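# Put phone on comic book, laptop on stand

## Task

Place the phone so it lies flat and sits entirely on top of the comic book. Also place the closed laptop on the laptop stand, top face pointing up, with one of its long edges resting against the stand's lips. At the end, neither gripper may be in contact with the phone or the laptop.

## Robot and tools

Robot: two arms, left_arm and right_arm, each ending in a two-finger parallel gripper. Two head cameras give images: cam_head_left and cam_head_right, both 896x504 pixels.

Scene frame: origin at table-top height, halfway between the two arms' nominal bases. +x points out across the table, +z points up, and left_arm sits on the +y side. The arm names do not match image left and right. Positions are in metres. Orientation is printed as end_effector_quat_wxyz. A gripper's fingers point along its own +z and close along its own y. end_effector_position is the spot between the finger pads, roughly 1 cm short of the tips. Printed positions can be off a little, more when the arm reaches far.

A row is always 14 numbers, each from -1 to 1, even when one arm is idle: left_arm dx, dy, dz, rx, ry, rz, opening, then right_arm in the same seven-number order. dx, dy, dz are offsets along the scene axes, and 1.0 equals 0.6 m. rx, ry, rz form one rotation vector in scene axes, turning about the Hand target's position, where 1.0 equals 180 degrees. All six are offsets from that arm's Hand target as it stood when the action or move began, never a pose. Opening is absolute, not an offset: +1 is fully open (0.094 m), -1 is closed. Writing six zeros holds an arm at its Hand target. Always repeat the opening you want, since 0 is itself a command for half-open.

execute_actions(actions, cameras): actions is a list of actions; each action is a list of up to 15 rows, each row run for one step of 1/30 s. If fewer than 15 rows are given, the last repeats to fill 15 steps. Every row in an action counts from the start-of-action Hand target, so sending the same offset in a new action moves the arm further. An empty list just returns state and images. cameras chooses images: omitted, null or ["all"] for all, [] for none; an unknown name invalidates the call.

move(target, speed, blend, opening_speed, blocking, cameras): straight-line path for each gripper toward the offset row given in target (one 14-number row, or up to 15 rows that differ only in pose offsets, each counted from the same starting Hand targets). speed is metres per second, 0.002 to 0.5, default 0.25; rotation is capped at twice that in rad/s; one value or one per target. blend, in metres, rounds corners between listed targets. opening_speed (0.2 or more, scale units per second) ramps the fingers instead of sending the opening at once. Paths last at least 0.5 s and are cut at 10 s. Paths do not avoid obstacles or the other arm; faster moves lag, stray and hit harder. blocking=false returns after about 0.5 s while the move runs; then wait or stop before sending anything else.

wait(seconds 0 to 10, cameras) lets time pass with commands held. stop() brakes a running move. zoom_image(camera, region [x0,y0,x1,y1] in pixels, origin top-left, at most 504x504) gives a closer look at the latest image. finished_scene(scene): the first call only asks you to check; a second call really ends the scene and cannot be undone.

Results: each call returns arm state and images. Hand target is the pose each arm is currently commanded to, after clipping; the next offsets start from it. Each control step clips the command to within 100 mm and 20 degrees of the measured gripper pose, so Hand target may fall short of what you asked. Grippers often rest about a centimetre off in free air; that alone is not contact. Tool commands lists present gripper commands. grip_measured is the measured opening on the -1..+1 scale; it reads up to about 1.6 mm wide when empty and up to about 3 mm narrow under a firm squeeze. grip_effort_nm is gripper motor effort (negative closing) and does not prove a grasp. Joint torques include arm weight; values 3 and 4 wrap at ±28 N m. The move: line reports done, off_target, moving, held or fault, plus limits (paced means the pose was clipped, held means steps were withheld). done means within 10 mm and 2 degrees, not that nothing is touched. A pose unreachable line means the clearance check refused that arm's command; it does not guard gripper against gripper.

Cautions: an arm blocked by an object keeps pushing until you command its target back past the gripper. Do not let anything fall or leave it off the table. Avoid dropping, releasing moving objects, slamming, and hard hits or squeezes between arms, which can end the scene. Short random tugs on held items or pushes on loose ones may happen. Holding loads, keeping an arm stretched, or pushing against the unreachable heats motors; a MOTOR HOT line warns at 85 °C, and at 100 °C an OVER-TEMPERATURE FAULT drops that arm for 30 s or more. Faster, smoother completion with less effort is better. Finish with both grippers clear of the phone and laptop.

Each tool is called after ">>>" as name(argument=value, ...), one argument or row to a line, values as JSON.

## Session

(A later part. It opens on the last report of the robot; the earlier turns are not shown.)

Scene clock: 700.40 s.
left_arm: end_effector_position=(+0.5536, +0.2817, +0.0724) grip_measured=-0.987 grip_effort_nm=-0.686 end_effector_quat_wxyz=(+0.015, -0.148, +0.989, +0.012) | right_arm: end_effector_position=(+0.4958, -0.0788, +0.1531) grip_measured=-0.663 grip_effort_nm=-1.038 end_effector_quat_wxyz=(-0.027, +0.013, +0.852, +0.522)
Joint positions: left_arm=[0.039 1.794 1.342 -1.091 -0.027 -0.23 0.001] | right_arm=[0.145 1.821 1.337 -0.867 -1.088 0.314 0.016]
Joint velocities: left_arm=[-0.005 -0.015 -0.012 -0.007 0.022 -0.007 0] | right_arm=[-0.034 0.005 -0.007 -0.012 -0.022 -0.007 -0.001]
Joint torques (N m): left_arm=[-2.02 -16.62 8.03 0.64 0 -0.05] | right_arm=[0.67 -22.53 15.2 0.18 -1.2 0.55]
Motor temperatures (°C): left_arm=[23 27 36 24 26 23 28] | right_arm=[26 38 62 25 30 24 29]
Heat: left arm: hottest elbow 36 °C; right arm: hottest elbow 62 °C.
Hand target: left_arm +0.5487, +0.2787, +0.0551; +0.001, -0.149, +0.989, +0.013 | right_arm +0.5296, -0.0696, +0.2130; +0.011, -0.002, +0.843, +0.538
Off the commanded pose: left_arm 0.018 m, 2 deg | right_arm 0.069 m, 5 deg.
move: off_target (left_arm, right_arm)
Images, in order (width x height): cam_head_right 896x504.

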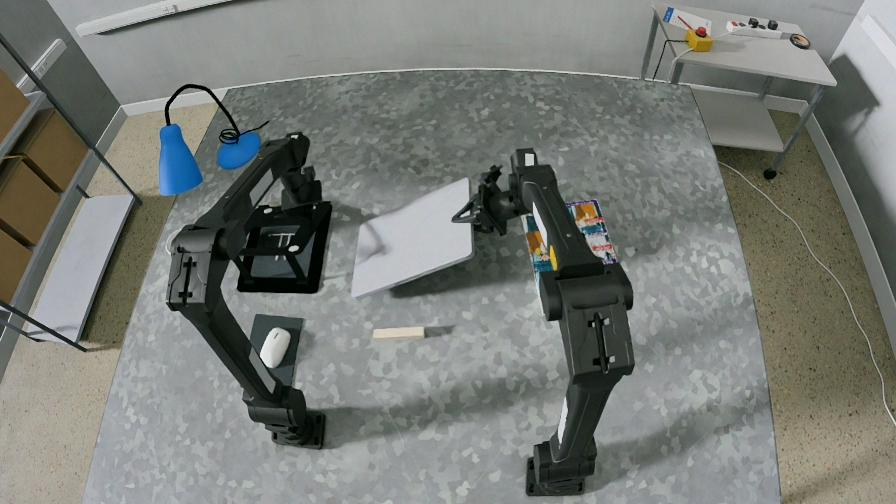

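>>> move(
  target=[
    [-0.01, 0.0, -0.03, 0,0,0,-1, 0,0,0,0,0,0,-0.7],
  ],
  speed=0.03,
  cameras=[],
)

>>> move(
  target=[
    [-0.01, 0.0, -0.02, 0,0,0,-1, 0,0,0,0,0,0,-0.7],
  ],
  speed=0.03,
  cameras=["cam_head_right"],
)

>>> zoom_image(
  camera="cam_head_right",
  region=[200, 140, 350, 300],
)

Scene clock: 706.83 s.
left_arm: end_effector_position=(+0.5596, +0.2821, +0.0661) grip_measured=-0.987 grip_effort_nm=-0.686 end_effector_quat_wxyz=(+0.034, -0.148, +0.988, +0.011) | right_arm: end_effector_position=(+0.4958, -0.0788, +0.1531) grip_measured=-0.663 grip_effort_nm=-1.043 end_effector_quat_wxyz=(-0.027, +0.013, +0.852, +0.522)
Joint positions: left_arm=[0.039 1.794 1.323 -1.033 -0.027 -0.23 0.001] | right_arm=[0.145 1.821 1.337 -0.867 -1.088 0.314 0.016]
Joint velocities: left_arm=[-0.015 -0.005 -0.007 0.007 0.007 -0.007 -0.001] | right_arm=[0.005 0.005 0.007 0.012 -0.051 -0.007 -0.001]
Joint torques (N m): left_arm=[-1.55 -16.03 6.02 0.35 -0.01 -0.03] | right_arm=[0.73 -22.53 15.23 0.21 -1.2 0.55]
Motor temperatures (°C): left_arm=[23 27 35 24 26 23 28] | right_arm=[26 38 62 25 30 24 29]
Heat: left arm: hottest elbow 35 °C; right arm: hottest elbow 62 °C.
Hand target: left_arm +0.5425, +0.2786, +0.0373; +0.001, -0.149, +0.989, +0.013 | right_arm +0.5296, -0.0696, +0.2130; +0.011, -0.002, +0.843, +0.538
Off the commanded pose: left_arm 0.034 m, 4 deg | right_arm 0.069 m, 5 deg.
move: off_target (left_arm, right_arm)
No camera images: "cameras" was empty.

Scene clock: 707.77 s.
left_arm: end_effector_position=(+0.5619, +0.2823, +0.0633) grip_measured=-0.987 grip_effort_nm=-0.691 end_effector_quat_wxyz=(+0.048, -0.148, +0.988, +0.009) | right_arm: end_effector_position=(+0.4958, -0.0788, +0.1531) grip_measured=-0.663 grip_effort_nm=-1.043 end_effector_quat_wxyz=(-0.027, +0.013, +0.852, +0.522)
Joint positions: left_arm=[0.039 1.788 1.304 -0.994 -0.027 -0.23 0.001] | right_arm=[0.145 1.821 1.337 -0.867 -1.088 0.314 0.016]
Joint velocities: left_arm=[-0.015 -0.005 0.002 -0.002 -0.051 0.022 0.001] | right_arm=[-0.015 -0.024 0.007 -0.007 0.051 0.007 -0.001]
Joint torques (N m): left_arm=[-1.79 -14.56 4.81 0.32 -0.07 -0.02] | right_arm=[0.73 -22.65 15.19 0.18 -1.21 0.55]
Motor temperatures (°C): left_arm=[23 27 35 24 26 23 28] | right_arm=[26 38 62 25 30 24 29]
Heat: left arm: hottest elbow 35 °C; right arm: hottest elbow 62 °C.
Hand target: left_arm +0.5364, +0.2786, +0.0252; +0.001, -0.149, +0.989, +0.013 | right_arm +0.5296, -0.0696, +0.2130; +0.011, -0.002, +0.843, +0.538
Off the commanded pose: left_arm 0.046 m, 5 deg | right_arm 0.069 m, 5 deg.
move: off_target (left_arm, right_arm)
Images, in order (width x height): cam_head_right 896x504.

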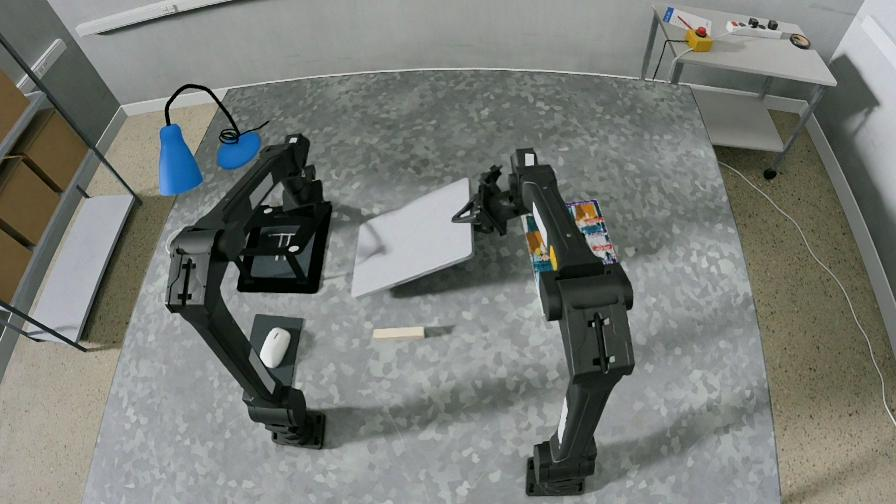

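Scaled by 3.150.

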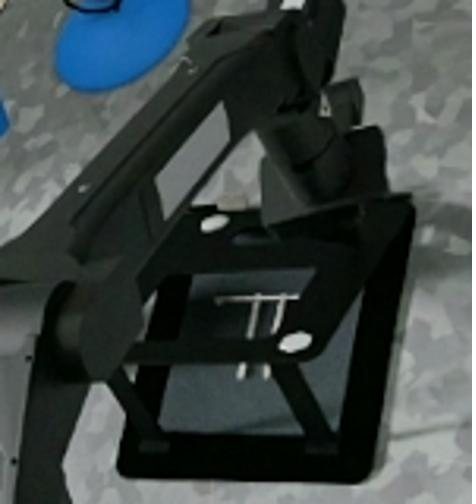

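>>> move(
  target=[
    [-0.111,0.002,0.391,0,0,0,-1,0,0,0,0,0,0,-0.7],
    [-0.344,-0.298,0.391,0.339,-0.352,-0.351,-0.1,0,0,0,0,0,0,-0.7],
    [-0.344,-0.373,0.241,0.339,-0.352,-0.351,-0.1,0,0,0,0,0,0,-0.7],
  ],
  speed=0.25,
  blend=0.03,
)

every target must give the same left_gripper/opening; nothing of the call was run
Scene clock: 724.77 s.
left_arm: end_effector_position=(+0.5618, +0.2823, +0.0632) grip_measured=-0.987 grip_effort_nm=-0.686 end_effector_quat_wxyz=(+0.048, -0.148, +0.988, +0.009) | right_arm: end_effector_position=(+0.4958, -0.0788, +0.1531) grip_measured=-0.663 grip_effort_nm=-1.043 end_effector_quat_wxyz=(-0.027, +0.013, +0.852, +0.522)
Joint positions: left_arm=[0.039 1.788 1.304 -0.993 -0.027 -0.23 0.001] | right_arm=[0.145 1.821 1.337 -0.867 -1.088 0.314 0.016]
Joint velocities: left_arm=[-0.005 0.005 0.002 -0.012 -0.081 0.037 -0.001] | right_arm=[-0.005 -0.015 -0.002 -0.012 -0.081 0.022 0]
Joint torques (N m): left_arm=[-2.08 -14.97 4.9 0.28 -0.06 -0.06] | right_arm=[0.85 -22.65 15.23 0.2 -1.2 0.54]
Motor temperatures (°C): left_arm=[23 28 34 24 26 23 28] | right_arm=[26 38 63 25 30 24 29]
Heat: left arm: hottest elbow 34 °C; right arm: hottest elbow 63 °C.
Hand target: left_arm +0.5363, +0.2786, +0.0251; +0.001, -0.149, +0.989, +0.013 | right_arm +0.5296, -0.0696, +0.2130; +0.011, -0.002, +0.843, +0.538
Tool commands: left_gripper/opening=-1.0 right_gripper/opening=-0.7
Off the commanded pose: left_arm 0.046 m, 5 deg | right_arm 0.069 m, 5 deg.

>>> move(
  target=[
    [-0.111,0.002,0.391,0,0,0,-1,0,0,0,0,0,0,-0.7],
    [-0.344,-0.298,0.391,0.339,-0.352,-0.351,-1,0,0,0,0,0,0,-0.7],
    [-0.344,-0.373,0.241,0.339,-0.352,-0.351,-1,0,0,0,0,0,0,-0.7],
  ],
  speed=0.25,
  blend=0.03,
)

Scene clock: 733.23 s.
left_arm: end_effector_position=(+0.3299, +0.0618, +0.1782) grip_measured=-0.987 grip_effort_nm=-0.691 end_effector_quat_wxyz=(+0.548, +0.364, +0.651, +0.379) | right_arm: end_effector_position=(+0.4958, -0.0788, +0.1531) grip_measured=-0.663 grip_effort_nm=-1.038 end_effector_quat_wxyz=(-0.026, +0.013, +0.852, +0.522)
Joint positions: left_arm=[-1.024 1.085 0.254 0.593 -1.078 0.904 0.001] | right_arm=[0.145 1.821 1.337 -0.867 -1.088 0.313 0.016]
Joint velocities: left_arm=[-0.005 -0.005 -0.017 -0.002 0.007 -0.066 -0.002] | right_arm=[-0.024 0.005 -0.002 -0.002 -0.007 0.066 0]
Joint torques (N m): left_arm=[-2.55 -5.13 7.58 2.44 -0.31 -0.02] | right_arm=[0.73 -22.59 15.21 0.18 -1.2 0.54]
Motor temperatures (°C): left_arm=[23 28 34 24 26 23 28] | right_arm=[26 39 63 25 30 24 29]
Heat: left arm: hottest elbow 34 °C; right arm: hottest elbow 63 °C.
Hand target: left_arm +0.3267, +0.0600, +0.1746; +0.549, +0.369, +0.647, +0.379 | right_arm +0.5296, -0.0696, +0.2130; +0.011, -0.002, +0.843, +0.538
Off the commanded pose: left_arm 0.011 m, 2 deg | right_arm 0.069 m, 5 deg.
move: off_target (left_arm, right_arm)

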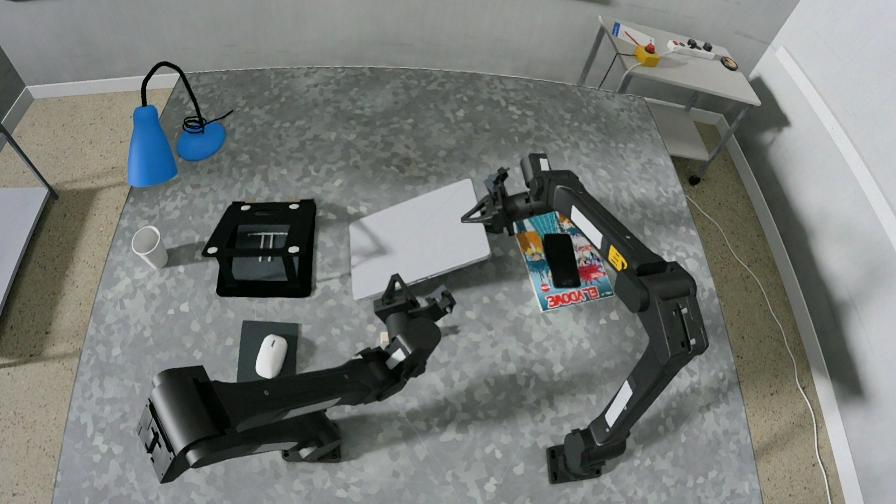

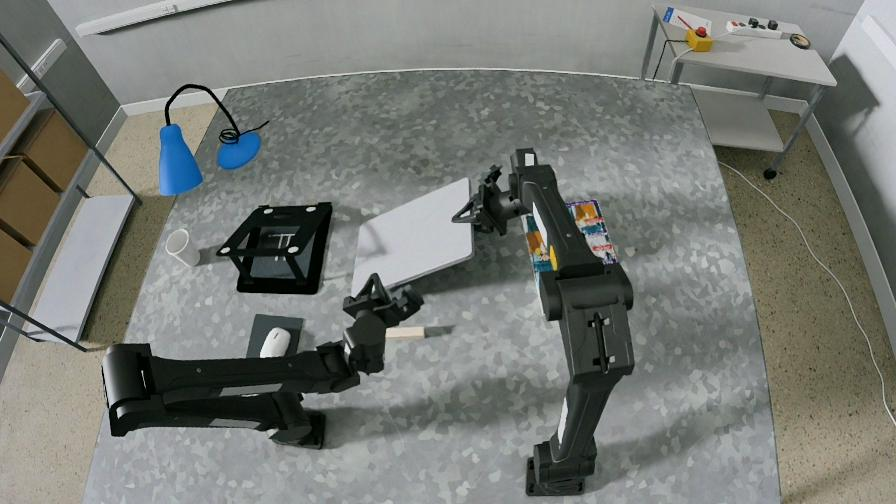

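>>> move(
  target=[
    [0.0207,-0.0068,-0.1357,0,0,0,-0.1,0,0,0,0,0,0,-0.7],
  ],
  speed=0.15,
)

>>> zoom_image(
  camera="cam_head_left",
  region=[340, 170, 520, 350],
)

Scene clock: 754.73 s.
left_arm: end_effector_position=(+0.3377, +0.0500, +0.0975) grip_measured=-0.102 grip_effort_nm=0.129 end_effector_quat_wxyz=(+0.553, +0.369, +0.647, +0.373) | right_arm: end_effector_position=(+0.4958, -0.0788, +0.1531) grip_measured=-0.663 grip_effort_nm=-1.038 end_effector_quat_wxyz=(-0.026, +0.013, +0.852, +0.522)
Joint positions: left_arm=[-1.017 1.596 0.22 1.155 -1.053 0.919 0.042] | right_arm=[0.145 1.821 1.337 -0.867 -1.088 0.313 0.016]
Joint velocities: left_arm=[0.005 0.015 -0.012 -0.002 0.037 -0.022 0] | right_arm=[-0.015 0.005 0.017 -0.012 0.007 0.037 -0.001]
Joint torques (N m): left_arm=[-0.09 -7.88 2.58 2.48 -0.04 0.02] | right_arm=[0.73 -22.53 15.2 0.18 -1.21 0.55]
Motor temperatures (°C): left_arm=[23 27 33 24 26 23 28] | right_arm=[26 39 64 25 31 24 29]
Heat: left arm: hottest elbow 33 °C; right arm: hottest elbow 64 °C.
Hand target: left_arm +0.3382, +0.0578, +0.0943; +0.549, +0.369, +0.647, +0.379 | right_arm +0.5296, -0.0696, +0.2130; +0.011, -0.002, +0.843, +0.538
Off the commanded pose: left_arm 0.007 m, 1 deg | right_arm 0.069 m, 5 deg.
move: off_target (right_arm)

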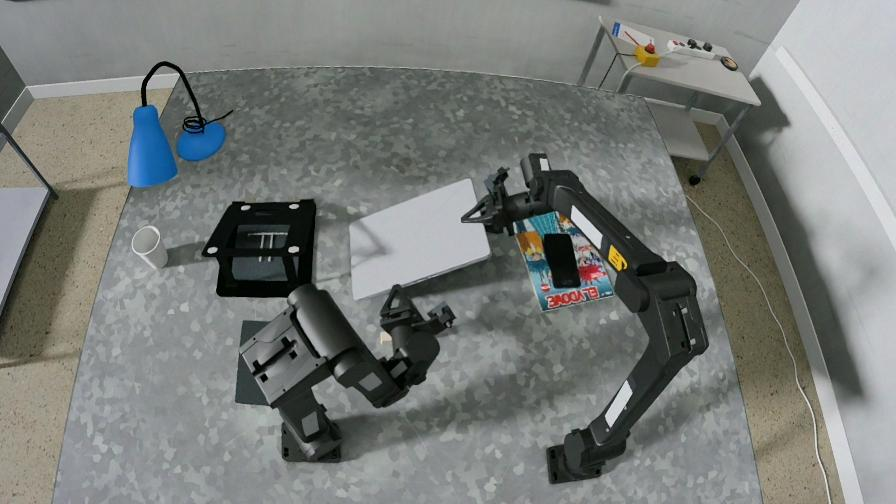

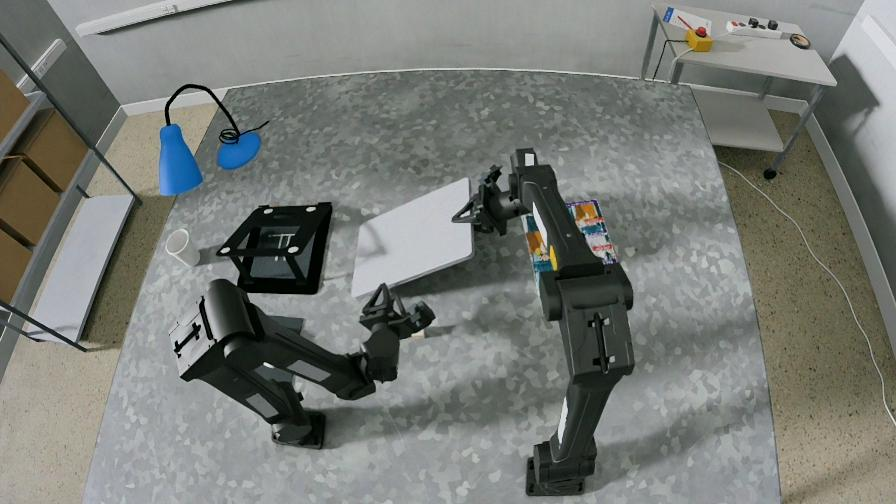

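Scaled by 2.800.

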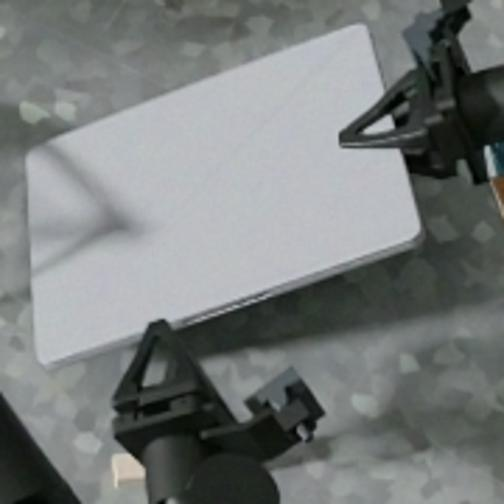

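>>> move(
  target=[
    [0.111,0.0055,-0.0137,0,0,0,-0.1,0,0,0,0,0,0,-0.7],
  ],
  speed=0.06,
  cameras=["cam_head_left"],
)

>>> zoom_image(
  camera="cam_head_left",
  region=[340, 170, 520, 350],
)

Scene clock: 758.10 s.
left_arm: end_effector_position=(+0.3932, +0.0641, +0.0798) grip_measured=-0.102 grip_effort_nm=0.125 end_effector_quat_wxyz=(+0.539, +0.382, +0.648, +0.378) | right_arm: end_effector_position=(+0.4958, -0.0788, +0.1531) grip_measured=-0.663 grip_effort_nm=-1.043 end_effector_quat_wxyz=(-0.026, +0.013, +0.852, +0.522)
Joint positions: left_arm=[-0.816 1.713 0.288 1.222 -0.856 0.989 0.042] | right_arm=[0.145 1.821 1.337 -0.867 -1.088 0.313 0.016]
Joint velocities: left_arm=[-0.024 -0.005 0.017 -0.002 0.037 -0.007 0] | right_arm=[-0.005 -0.005 0.007 -0.012 -0.051 0.022 -0.001]
Joint torques (N m): left_arm=[-0.5 -8.64 6.12 2.39 0.01 0.03] | right_arm=[0.67 -22.65 15.21 0.18 -1.21 0.55]
Motor temperatures (°C): left_arm=[23 26 33 24 26 23 28] | right_arm=[26 39 64 25 31 24 29]
Heat: left arm: hottest elbow 33 °C; right arm: hottest elbow 64 °C.
Hand target: left_arm +0.4045, +0.0603, +0.0858; +0.549, +0.369, +0.647, +0.380 | right_arm +0.5296, -0.0696, +0.2130; +0.011, -0.002, +0.843, +0.538
Off the commanded pose: left_arm 0.014 m, 2 deg | right_arm 0.069 m, 5 deg.
move: off_target (left_arm, right_arm)
Images, in order (width x height): cam_head_left 896x504.

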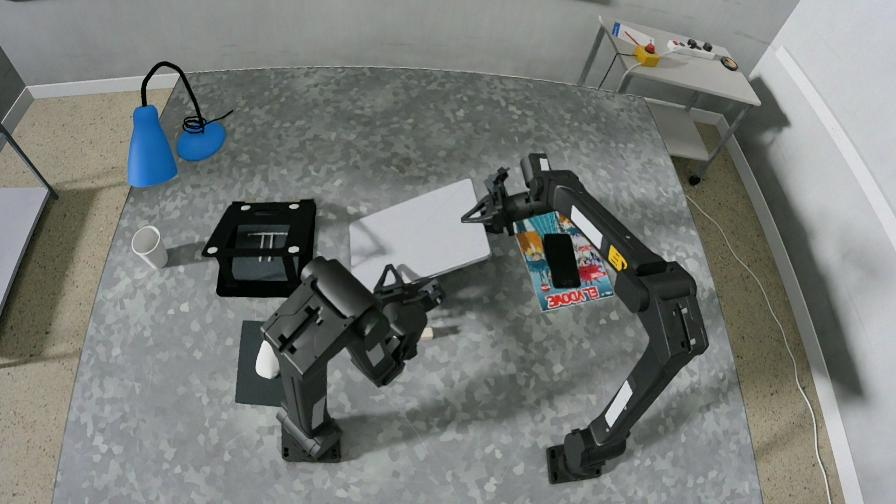

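Scaled by 2.800.

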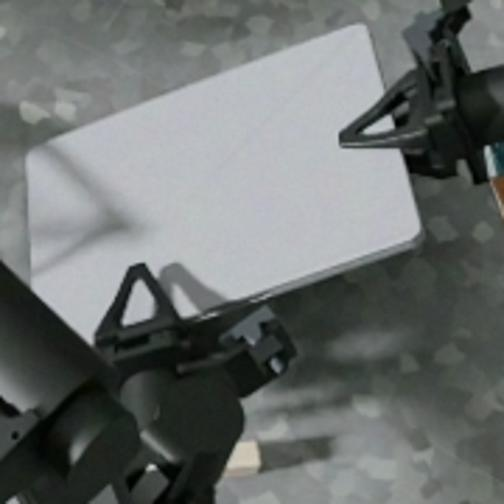

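>>> move(
  target=[
    [0,0,0,0,0,0,-0.75,0,0,0,0,0,0,-0.7],
  ],
  opening_speed=1.0,
  cameras=["cam_head_left"],
)

Scene clock: 761.27 s.
left_arm: end_effector_position=(+0.3932, +0.0636, +0.0780) grip_measured=-0.645 grip_effort_nm=-0.999 end_effector_quat_wxyz=(+0.543, +0.376, +0.653, +0.370) | right_arm: end_effector_position=(+0.4959, -0.0788, +0.1533) grip_measured=-0.663 grip_effort_nm=-1.038 end_effector_quat_wxyz=(-0.030, +0.018, +0.852, +0.522)
Joint positions: left_arm=[-0.815 1.72 0.288 1.225 -0.851 0.965 0.017] | right_arm=[0.145 1.821 1.338 -0.867 -1.088 0.327 0.016]
Joint velocities: left_arm=[-0.005 0.005 0.002 -0.022 -0.007 0.037 0] | right_arm=[-0.005 -0.015 -0.002 -0.017 -0.051 0.051 0]
Joint torques (N m): left_arm=[-1.26 -10.34 5.78 2.5 -0.23 0.29] | right_arm=[0.79 -22.83 15.13 0.24 -1.19 0.43]
Motor temperatures (°C): left_arm=[23 26 33 24 26 23 28] | right_arm=[26 39 64 25 31 24 29]
Heat: left arm: hottest elbow 33 °C; right arm: hottest elbow 64 °C.
Hand target: left_arm +0.4045, +0.0603, +0.0859; +0.549, +0.369, +0.647, +0.379 | right_arm +0.5295, -0.0696, +0.2129; +0.010, -0.002, +0.843, +0.538
Off the commanded pose: left_arm 0.014 m, 2 deg | right_arm 0.069 m, 6 deg.
move: off_target (left_arm, right_arm)
Images, in order (width x height): cam_head_left 896x504.

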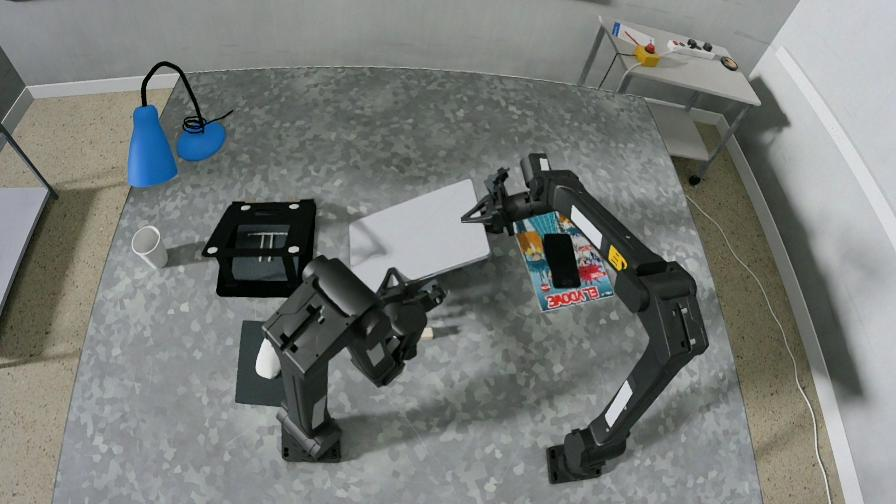

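>>> move(
  target=[
    [0,0,0.1,0,0,0,-0.82,0,0,0.08,0,0,0,-0.82],
  ],
  speed=0.06,
)

>>> zoom_image(
  camera="cam_head_right",
  region=[330, 150, 530, 350],
)

Scene clock: 766.73 s.
left_arm: end_effector_position=(+0.3903, +0.0673, +0.1088) grip_measured=-0.646 grip_effort_nm=-1.009 end_effector_quat_wxyz=(+0.525, +0.388, +0.663, +0.367) | right_arm: end_effector_position=(+0.4963, -0.0743, +0.1767) grip_measured=-0.663 grip_effort_nm=-1.038 end_effector_quat_wxyz=(-0.056, +0.033, +0.851, +0.521)
Joint positions: left_arm=[-0.812 1.473 0.288 0.91 -0.845 0.931 0.017] | right_arm=[0.152 1.816 1.399 -0.979 -1.096 0.341 0.016]
Joint velocities: left_arm=[0.005 -0.015 0.002 0.012 0.037 -0.022 0] | right_arm=[0.005 -0.024 -0.012 0.002 -0.051 0.007 0]
Joint torques (N m): left_arm=[-0.97 -12.92 9.57 2.32 -0.61 0.55] | right_arm=[0.38 -25.88 16.03 0.21 -0.92 0.34]
Motor temperatures (°C): left_arm=[23 26 33 24 26 24 28] | right_arm=[26 39 64 25 31 24 30]
Heat: left arm: hottest elbow 33 °C; right arm: hottest elbow 64 °C.
Hand target: left_arm +0.4051, +0.0591, +0.1451; +0.549, +0.369, +0.647, +0.379 | right_arm +0.5303, -0.0687, +0.2610; +0.010, -0.002, +0.843, +0.538
Off the commanded pose: left_arm 0.040 m, 4 deg | right_arm 0.091 m, 9 deg.
move: off_target (left_arm, right_arm)

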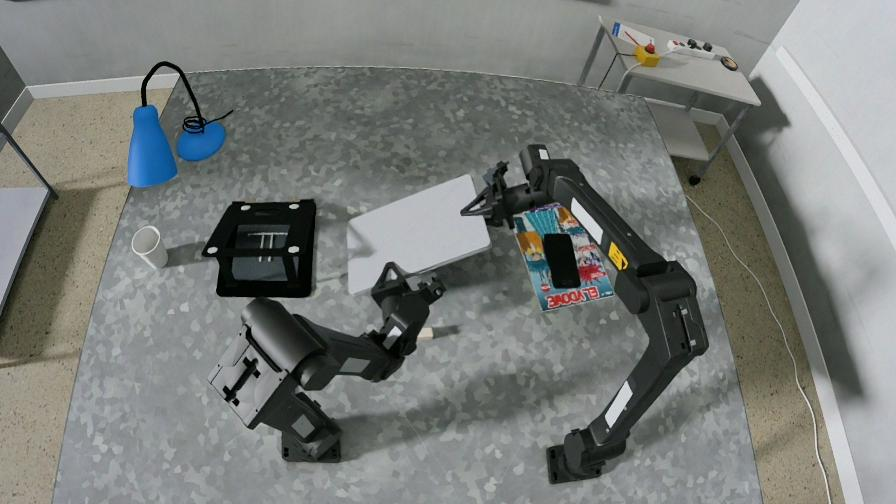

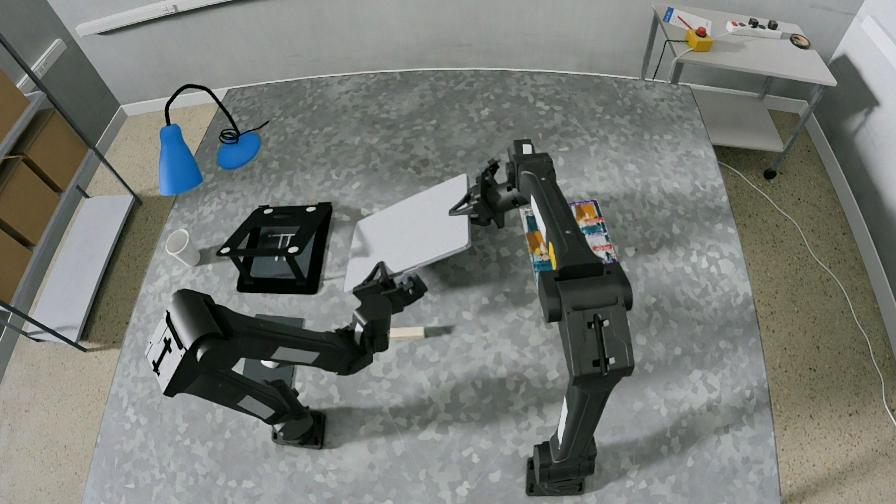

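Scaled by 2.520.

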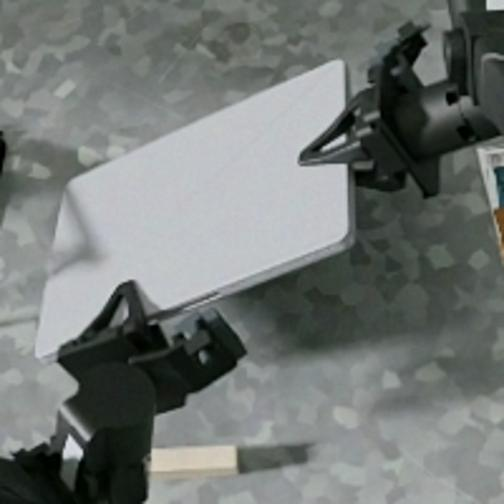

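>>> move(
  target=[
    [0,0.022,0.083,0.0758,0.0093,0,-0.82,0.003,0,0.018,0.0758,0.0093,0,-0.82],
    [0,0.029,0.166,0.1516,0.0186,0,-0.82,0.0035,0,0.035,0.1516,0.0186,0,-0.82],
  ],
  speed=0.08,
  blend=0.01,
)

>>> zoom_image(
  camera="cam_head_right",
  region=[330, 150, 530, 350],
)

Scene clock: 778.50 s.
left_arm: end_effector_position=(+0.4004, +0.0916, +0.2165) grip_measured=-0.646 grip_effort_nm=-1.009 end_effector_quat_wxyz=(+0.425, +0.475, +0.588, +0.498) | right_arm: end_effector_position=(+0.5128, -0.0563, +0.2255) grip_measured=-0.664 grip_effort_nm=-1.038 end_effector_quat_wxyz=(-0.071, +0.011, +0.725, +0.685)
Joint positions: left_arm=[-0.764 1.07 0.399 0.438 -0.907 1.36 0.017] | right_arm=[0.146 1.816 1.262 -0.115 -1.489 1.022 0.016]
Joint velocities: left_arm=[-0.005 -0.005 -0.007 0.002 -0.095 -0.051 0] | right_arm=[0.005 0.015 -0.017 -0.002 0.007 -0.022 0]
Joint torques (N m): left_arm=[-2.96 -8.41 14.23 1.18 0.47 0.9] | right_arm=[-1.44 -24.88 11.63 2.3 -0.59 0.71]
Motor temperatures (°C): left_arm=[23 26 34 24 27 24 29] | right_arm=[26 40 63 25 31 24 30]
Heat: left arm: hottest elbow 34 °C; right arm: hottest elbow 63 °C.
Hand target: left_arm +0.4063, +0.0742, +0.2439; +0.428, +0.499, +0.554, +0.511 | right_arm +0.5308, -0.0698, +0.2812; -0.014, +0.015, +0.694, +0.720
Off the commanded pose: left_arm 0.032 m, 5 deg | right_arm 0.061 m, 9 deg.
move: off_target (left_arm, right_arm)

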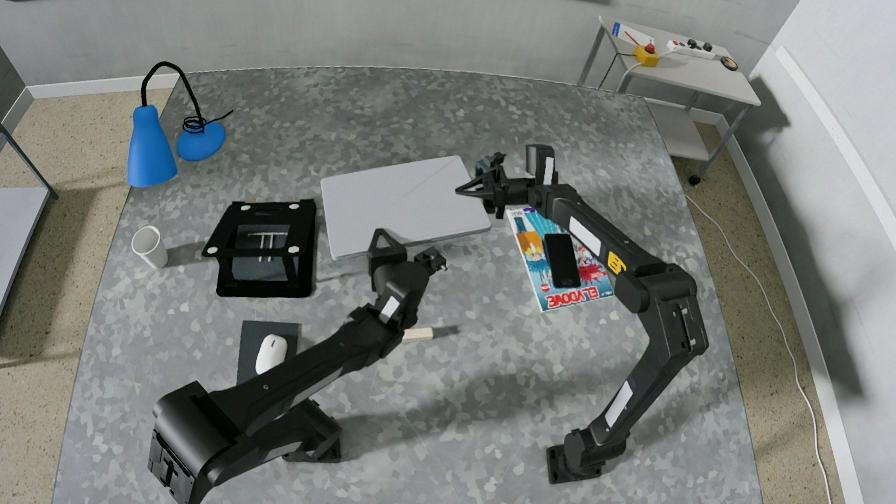

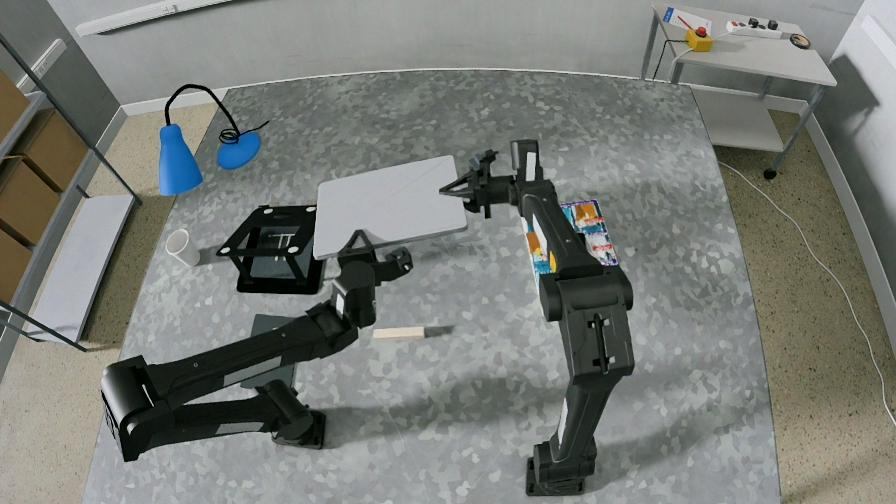

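Scaled by 2.520.

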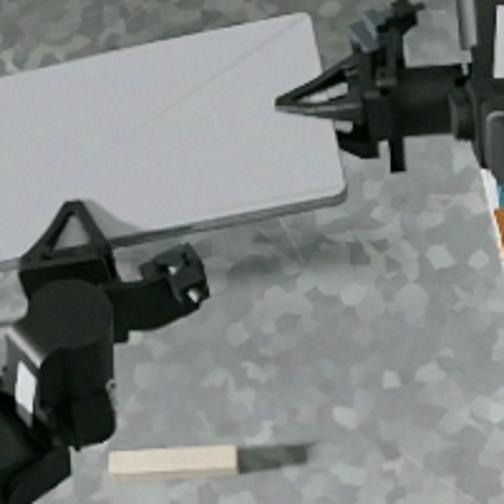

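>>> move(
  target=[
    [-0.014,0.171,0.02,0,0,-0.021,-0.82,-0.03,0.16,0.02,0,0,-0.021,-0.82],
  ],
  speed=0.1,
)

Scene clock: 791.50 s.
left_arm: end_effector_position=(+0.4005, +0.1821, +0.2342) grip_measured=-0.646 grip_effort_nm=-1.013 end_effector_quat_wxyz=(+0.433, +0.508, +0.569, +0.481) | right_arm: end_effector_position=(+0.4961, +0.0266, +0.2336) grip_measured=-0.664 grip_effort_nm=-1.038 end_effector_quat_wxyz=(-0.043, +0.058, +0.714, +0.696)
Joint positions: left_arm=[-0.404 0.774 0.319 0.27 -0.477 1.48 0.017] | right_arm=[0.305 1.803 1.128 0.593 -1.241 1.636 0.016]
Joint velocities: left_arm=[0.005 -0.005 -0.002 0.007 -0.007 -0.037 0] | right_arm=[-0.005 0.005 0.007 -0.007 0.007 -0.066 -0.001]
Joint torques (N m): left_arm=[-2.14 -6.42 12.59 2.13 0.69 0.63] | right_arm=[0.15 -23.82 10.88 2.93 1.32 0.47]
Motor temperatures (°C): left_arm=[23 26 34 24 27 24 29] | right_arm=[26 43 58 25 30 24 30]
Heat: left arm: hottest elbow 34 °C; right arm: hottest elbow 58 °C.
Hand target: left_arm +0.3993, +0.1763, +0.2575; +0.444, +0.517, +0.537, +0.497 | right_arm +0.5132, +0.0270, +0.2919; +0.010, +0.037, +0.696, +0.717
Off the commanded pose: left_arm 0.022 m, 4 deg | right_arm 0.062 m, 7 deg.
move: off_target (left_arm, right_arm)

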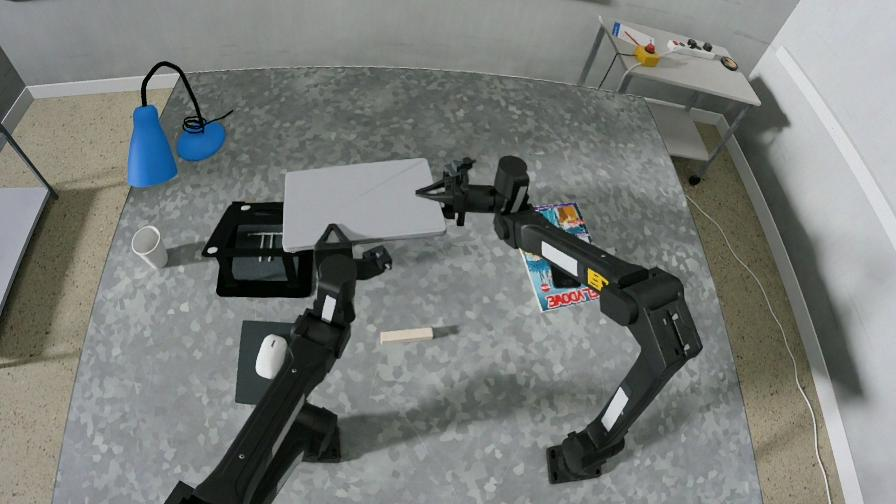

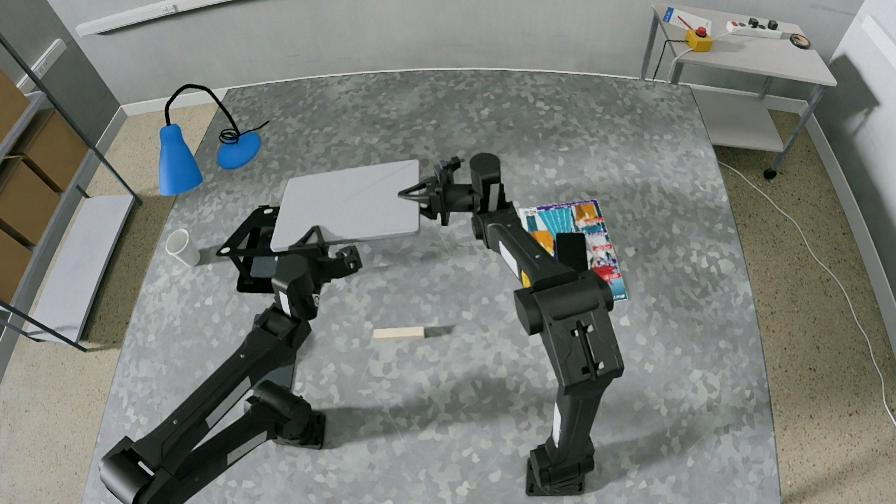

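>>> move(
  target=[
    [-0.021,0.182,0.01,0,0,-0.016,-0.82,-0.037,0.175,0.012,0,0,-0.016,-0.82],
  ],
  speed=0.1,
)

Scene clock: 795.70 s.
left_arm: end_effector_position=(+0.3879, +0.2845, +0.2255) grip_measured=-0.647 grip_effort_nm=-1.009 end_effector_quat_wxyz=(+0.441, +0.535, +0.567, +0.445) | right_arm: end_effector_position=(+0.4659, +0.1210, +0.2237) grip_measured=-0.665 grip_effort_nm=-1.043 end_effector_quat_wxyz=(-0.033, +0.101, +0.722, +0.684)
Joint positions: left_arm=[0.166 0.65 0.289 0.141 0.158 1.582 0.017] | right_arm=[0.496 1.803 1.122 0.571 -0.975 1.667 0.016]
Joint velocities: left_arm=[-0.005 0.005 -0.002 0.007 0.022 0.066 0.001] | right_arm=[-0.015 -0.015 -0.022 -0.002 -0.022 -0.037 -0.001]
Joint torques (N m): left_arm=[-1.08 -6.83 13.91 3.07 0.56 0.39] | right_arm=[0.38 -23.18 14.48 2.21 0.69 -0.06]
Motor temperatures (°C): left_arm=[23 26 35 24 27 24 29] | right_arm=[26 43 57 25 30 24 30]
Heat: left arm: hottest elbow 35 °C; right arm: hottest elbow 57 °C.
Hand target: left_arm +0.3881, +0.2853, +0.2649; +0.455, +0.531, +0.524, +0.486 | right_arm +0.4925, +0.1327, +0.2996; +0.028, +0.054, +0.695, +0.716
Off the commanded pose: left_arm 0.038 m, 7 deg | right_arm 0.080 m, 10 deg.
move: off_target (left_arm, right_arm)

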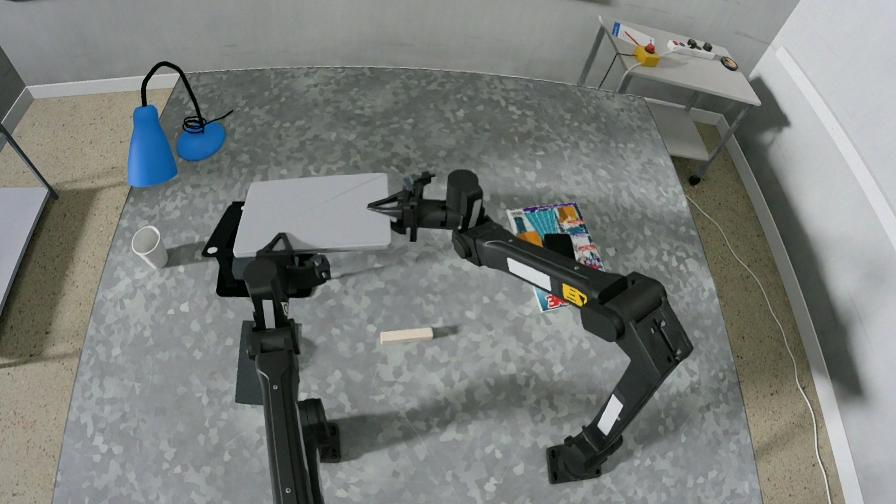

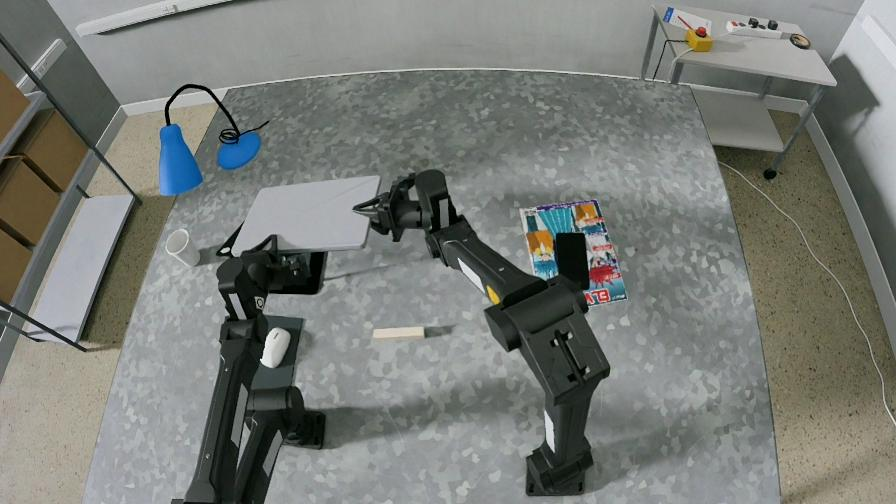

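>>> move(
  target=[
    [-0.02,0.192,0.04,0,0,0,-0.82,-0.018,0.19,0.042,0,0,0,-0.82],
  ],
  speed=0.1,
)

Scene clock: 799.67 s.
left_arm: end_effector_position=(+0.3496, +0.3775, +0.1985) grip_measured=-0.649 grip_effort_nm=-1.013 end_effector_quat_wxyz=(+0.443, +0.532, +0.589, +0.415) | right_arm: end_effector_position=(+0.4269, +0.2124, +0.2058) grip_measured=-0.665 grip_effort_nm=-1.038 end_effector_quat_wxyz=(-0.043, +0.110, +0.735, +0.668)
Joint positions: left_arm=[0.691 0.738 0.285 0.112 0.672 1.705 0.016] | right_arm=[0.672 1.858 1.181 0.526 -0.804 1.674 0.016]
Joint velocities: left_arm=[-0.005 -0.005 -0.002 -0.002 -0.037 0.022 0] | right_arm=[0.005 -0.005 0.002 0.007 -0.022 0.037 0]
Joint torques (N m): left_arm=[0.03 -5.25 23.35 2.74 1.12 0.05] | right_arm=[0.09 -22.48 17.1 2.84 0.71 -0.23]
Motor temperatures (°C): left_arm=[23 26 36 24 27 24 29] | right_arm=[26 43 58 25 30 24 30]
Heat: left arm: hottest elbow 36 °C; right arm: hottest elbow 58 °C.
Hand target: left_arm +0.3774, +0.4003, +0.2898; +0.454, +0.532, +0.524, +0.486 | right_arm +0.4681, +0.2378, +0.2927; +0.028, +0.054, +0.695, +0.716
Off the commanded pose: left_arm 0.097 m, 11 deg | right_arm 0.135 m, 13 deg; position clipped.
move: off_target (left_arm, right_arm); limits=paced

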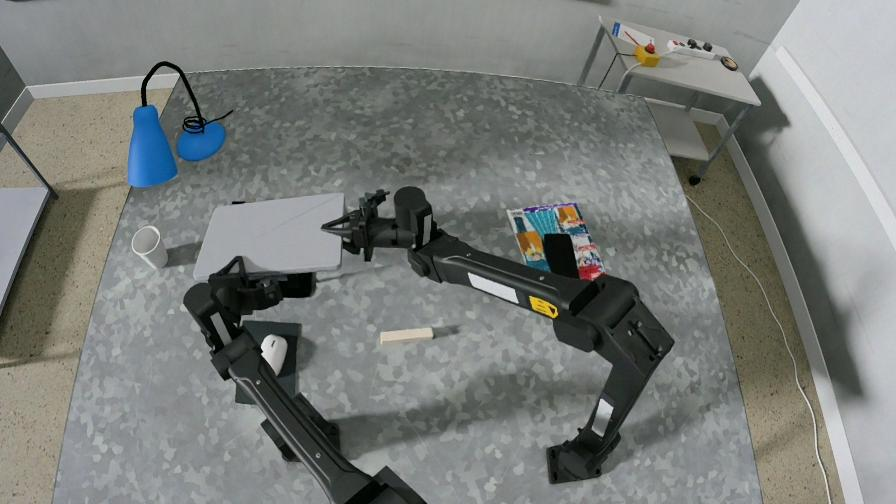

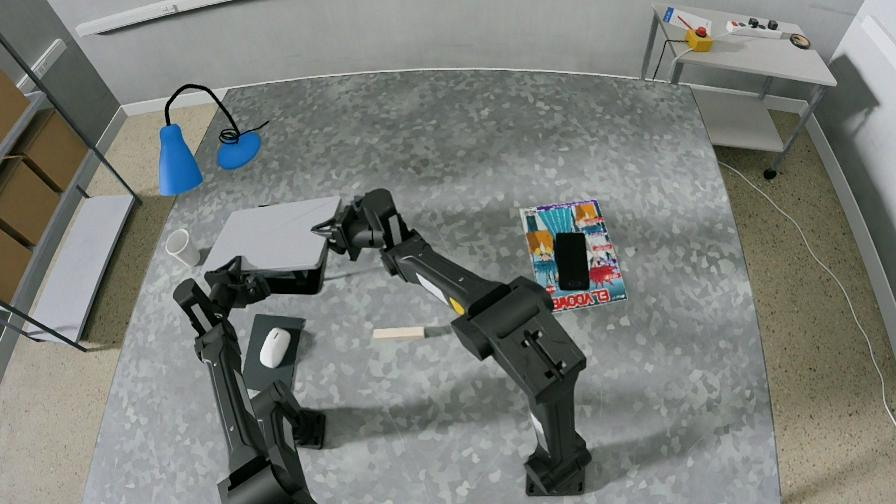

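>>> move(
  target=[
    [0.05,0.03,0.01,0,0.036,0,-0.82,0.045,0.015,-0.025,0,0.036,0,-0.82],
    [0.07,0.045,0.0,0,0.072,0,-0.82,0.065,0.025,-0.07,0,0.072,0,-0.82],
  ],
  speed=0.06,
  blend=0.01,
)

>>> zoom_image(
  camera="cam_head_right",
  region=[160, 150, 400, 330],
)

Scene clock: 806.90 s.
left_arm: end_effector_position=(+0.3803, +0.4050, +0.1914) grip_measured=-0.650 grip_effort_nm=-1.009 end_effector_quat_wxyz=(+0.375, +0.581, +0.631, +0.350) | right_arm: end_effector_position=(+0.4542, +0.2391, +0.1794) grip_measured=-0.665 grip_effort_nm=-1.038 end_effector_quat_wxyz=(-0.123, +0.181, +0.723, +0.655)
Joint positions: left_arm=[0.662 0.917 0.492 -0.181 0.591 1.863 0.016] | right_arm=[0.673 1.983 1.305 0.514 -0.826 1.881 0.016]
Joint velocities: left_arm=[-0.015 -0.005 0.002 -0.007 0.066 -0.037 0] | right_arm=[-0.005 -0.015 -0.012 -0.002 -0.007 0.022 -0.001]
Joint torques (N m): left_arm=[-2.2 -7.88 23.72 2.04 0.88 0.06] | right_arm=[-1.38 -23.36 16.34 2.73 0.92 -0.33]
Motor temperatures (°C): left_arm=[23 26 38 24 27 24 29] | right_arm=[26 43 60 25 29 24 30]
Heat: left arm: hottest elbow 38 °C; right arm: hottest elbow 60 °C.
Hand target: left_arm +0.4170, +0.4253, +0.2824; +0.391, +0.584, +0.572, +0.423 | right_arm +0.5066, +0.2521, +0.2498; -0.051, +0.135, +0.694, +0.706
Off the commanded pose: left_arm 0.108 m, 11 deg; position clipped | right_arm 0.090 m, 12 deg.
move: off_target (left_arm, right_arm); limits=paced

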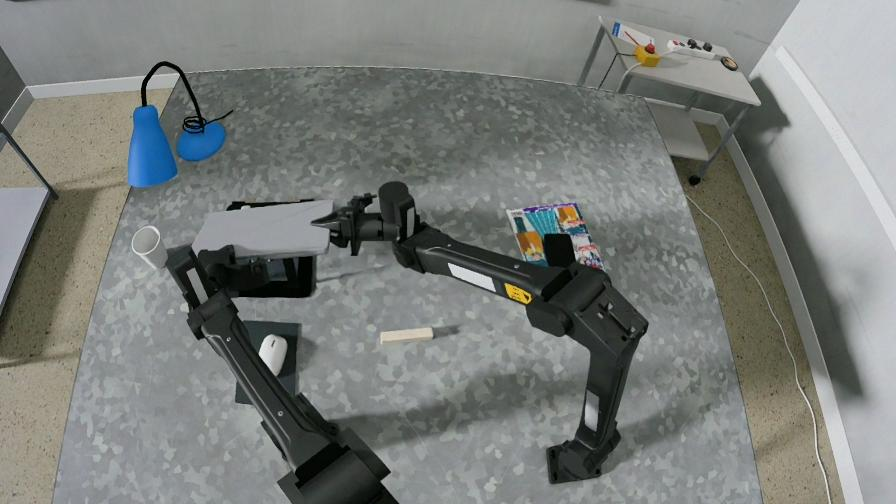

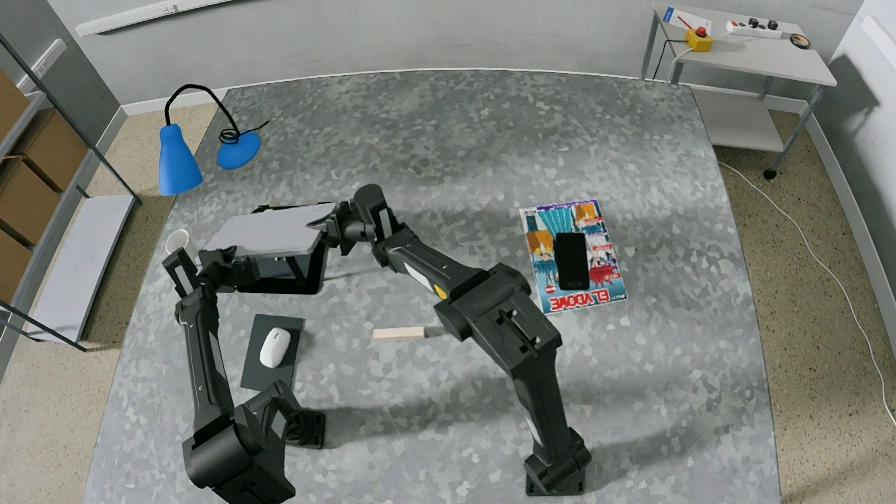

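Scaled by 2.100.

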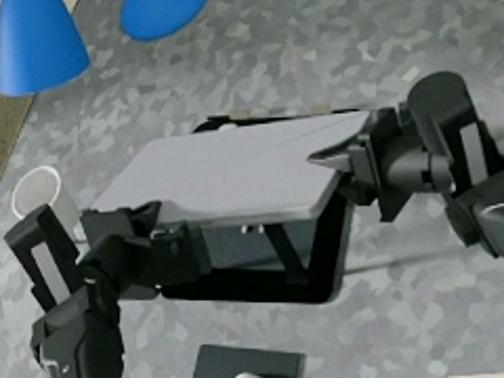

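>>> move(
  target=[
    [0,-0.005,0,0,0,0,-0.82,0,-0.005,-0.05,0,0.01,0,-0.82],
  ],
  speed=0.05,
  cameras=[],
)

>>> move(
  target=[
    [0,0,-0.025,0,0,0,-0.82,0,0,-0.025,0,0,0,-0.82],
  ],
  speed=0.05,
)

>>> zoom_image(
  camera="cam_head_left",
  region=[160, 150, 400, 330],
)

Scene clock: 813.77 s.
left_arm: end_effector_position=(+0.3806, +0.4050, +0.1888) grip_measured=-0.650 grip_effort_nm=-1.009 end_effector_quat_wxyz=(+0.369, +0.586, +0.631, +0.350) | right_arm: end_effector_position=(+0.4550, +0.2407, +0.1693) grip_measured=-0.665 grip_effort_nm=-1.038 end_effector_quat_wxyz=(-0.131, +0.185, +0.718, +0.658)
Joint positions: left_arm=[0.657 0.92 0.492 -0.185 0.579 1.875 0.016] | right_arm=[0.673 2.009 1.305 0.557 -0.832 1.91 0.016]
Joint velocities: left_arm=[0.015 -0.005 -0.007 -0.012 0.051 -0.022 0.001] | right_arm=[-0.005 -0.024 -0.002 -0.007 -0.11 -0.007 0.001]
Joint torques (N m): left_arm=[-2.26 -9 23.17 2.43 1.1 -0.04] | right_arm=[-1.67 -22.07 14.99 3.07 1.03 -0.32]
Motor temperatures (°C): left_arm=[23 26 41 24 28 24 29] | right_arm=[26 43 62 25 29 24 30]
Heat: left arm: hottest elbow 41 °C; right arm: hottest elbow 62 °C.
Hand target: left_arm +0.4164, +0.4221, +0.2808; +0.391, +0.584, +0.572, +0.424 | right_arm +0.5060, +0.2489, +0.2198; -0.062, +0.146, +0.693, +0.704
Off the commanded pose: left_arm 0.102 m, 11 deg; position clipped | right_arm 0.073 m, 11 deg.
move: off_target (left_arm, right_arm); limits=paced
No camera images: "cameras" was empty.

Scene clock: 814.87 s.
left_arm: end_effector_position=(+0.3827, +0.4066, +0.1821) grip_measured=-0.651 grip_effort_nm=-1.009 end_effector_quat_wxyz=(+0.367, +0.589, +0.631, +0.346) | right_arm: end_effector_position=(+0.4563, +0.2417, +0.1599) grip_measured=-0.665 grip_effort_nm=-1.043 end_effector_quat_wxyz=(-0.134, +0.187, +0.715, +0.660)
Joint positions: left_arm=[0.656 0.945 0.492 -0.175 0.579 1.886 0.016] | right_arm=[0.673 2.031 1.305 0.59 -0.832 1.925 0.016]
Joint velocities: left_arm=[-0.005 -0.015 -0.012 0.012 0.007 -0.051 -0.001] | right_arm=[-0.015 -0.005 -0.012 -0.012 0.022 -0.022 0]
Joint torques (N m): left_arm=[-2.08 -8.94 20.08 3.67 1.17 -0.2] | right_arm=[-1.61 -22.12 14.41 3 1.07 -0.48]
Motor temperatures (°C): left_arm=[23 26 42 24 28 24 29] | right_arm=[26 43 62 25 29 24 30]
Heat: left arm: hottest elbow 42 °C; right arm: hottest elbow 62 °C.
Hand target: left_arm +0.4162, +0.4220, +0.2658; +0.391, +0.584, +0.572, +0.423 | right_arm +0.5057, +0.2488, +0.2050; -0.062, +0.146, +0.693, +0.704
Off the commanded pose: left_arm 0.092 m, 12 deg | right_arm 0.067 m, 11 deg.
move: off_target (left_arm, right_arm)

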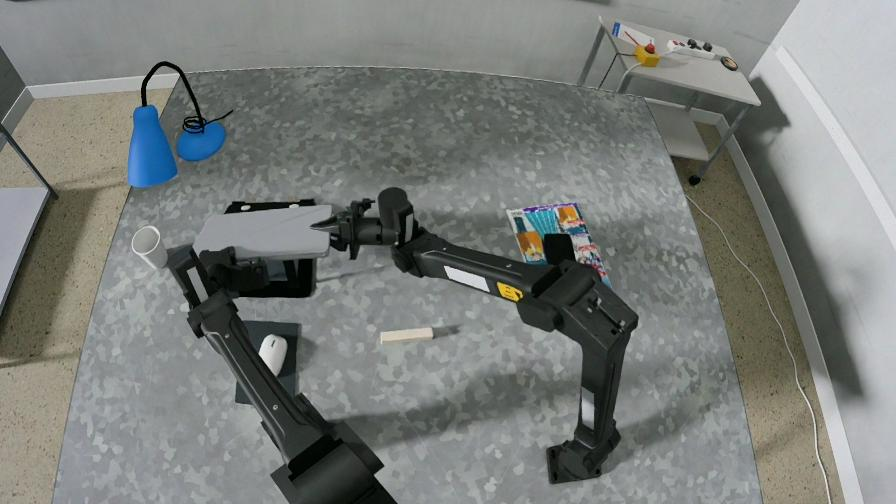

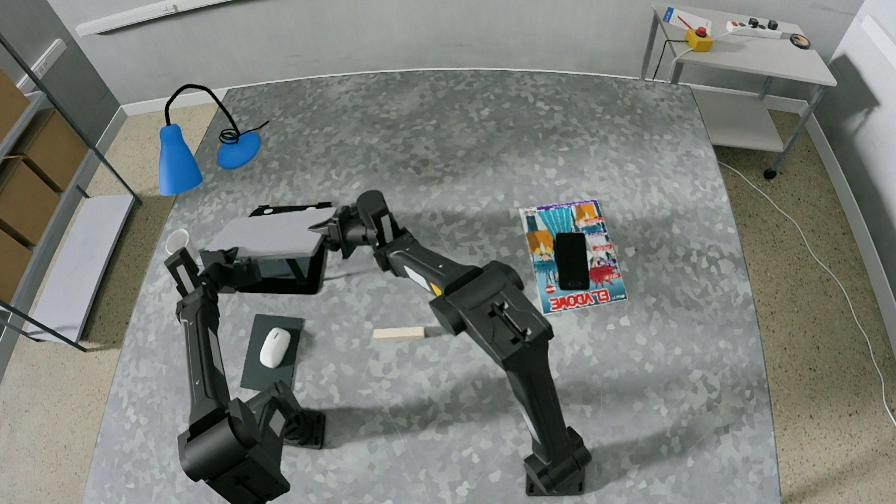

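Scaled by 2.100.

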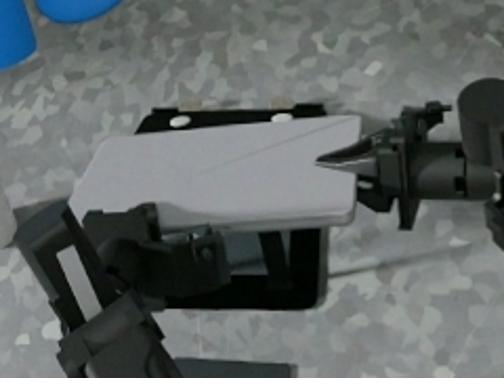

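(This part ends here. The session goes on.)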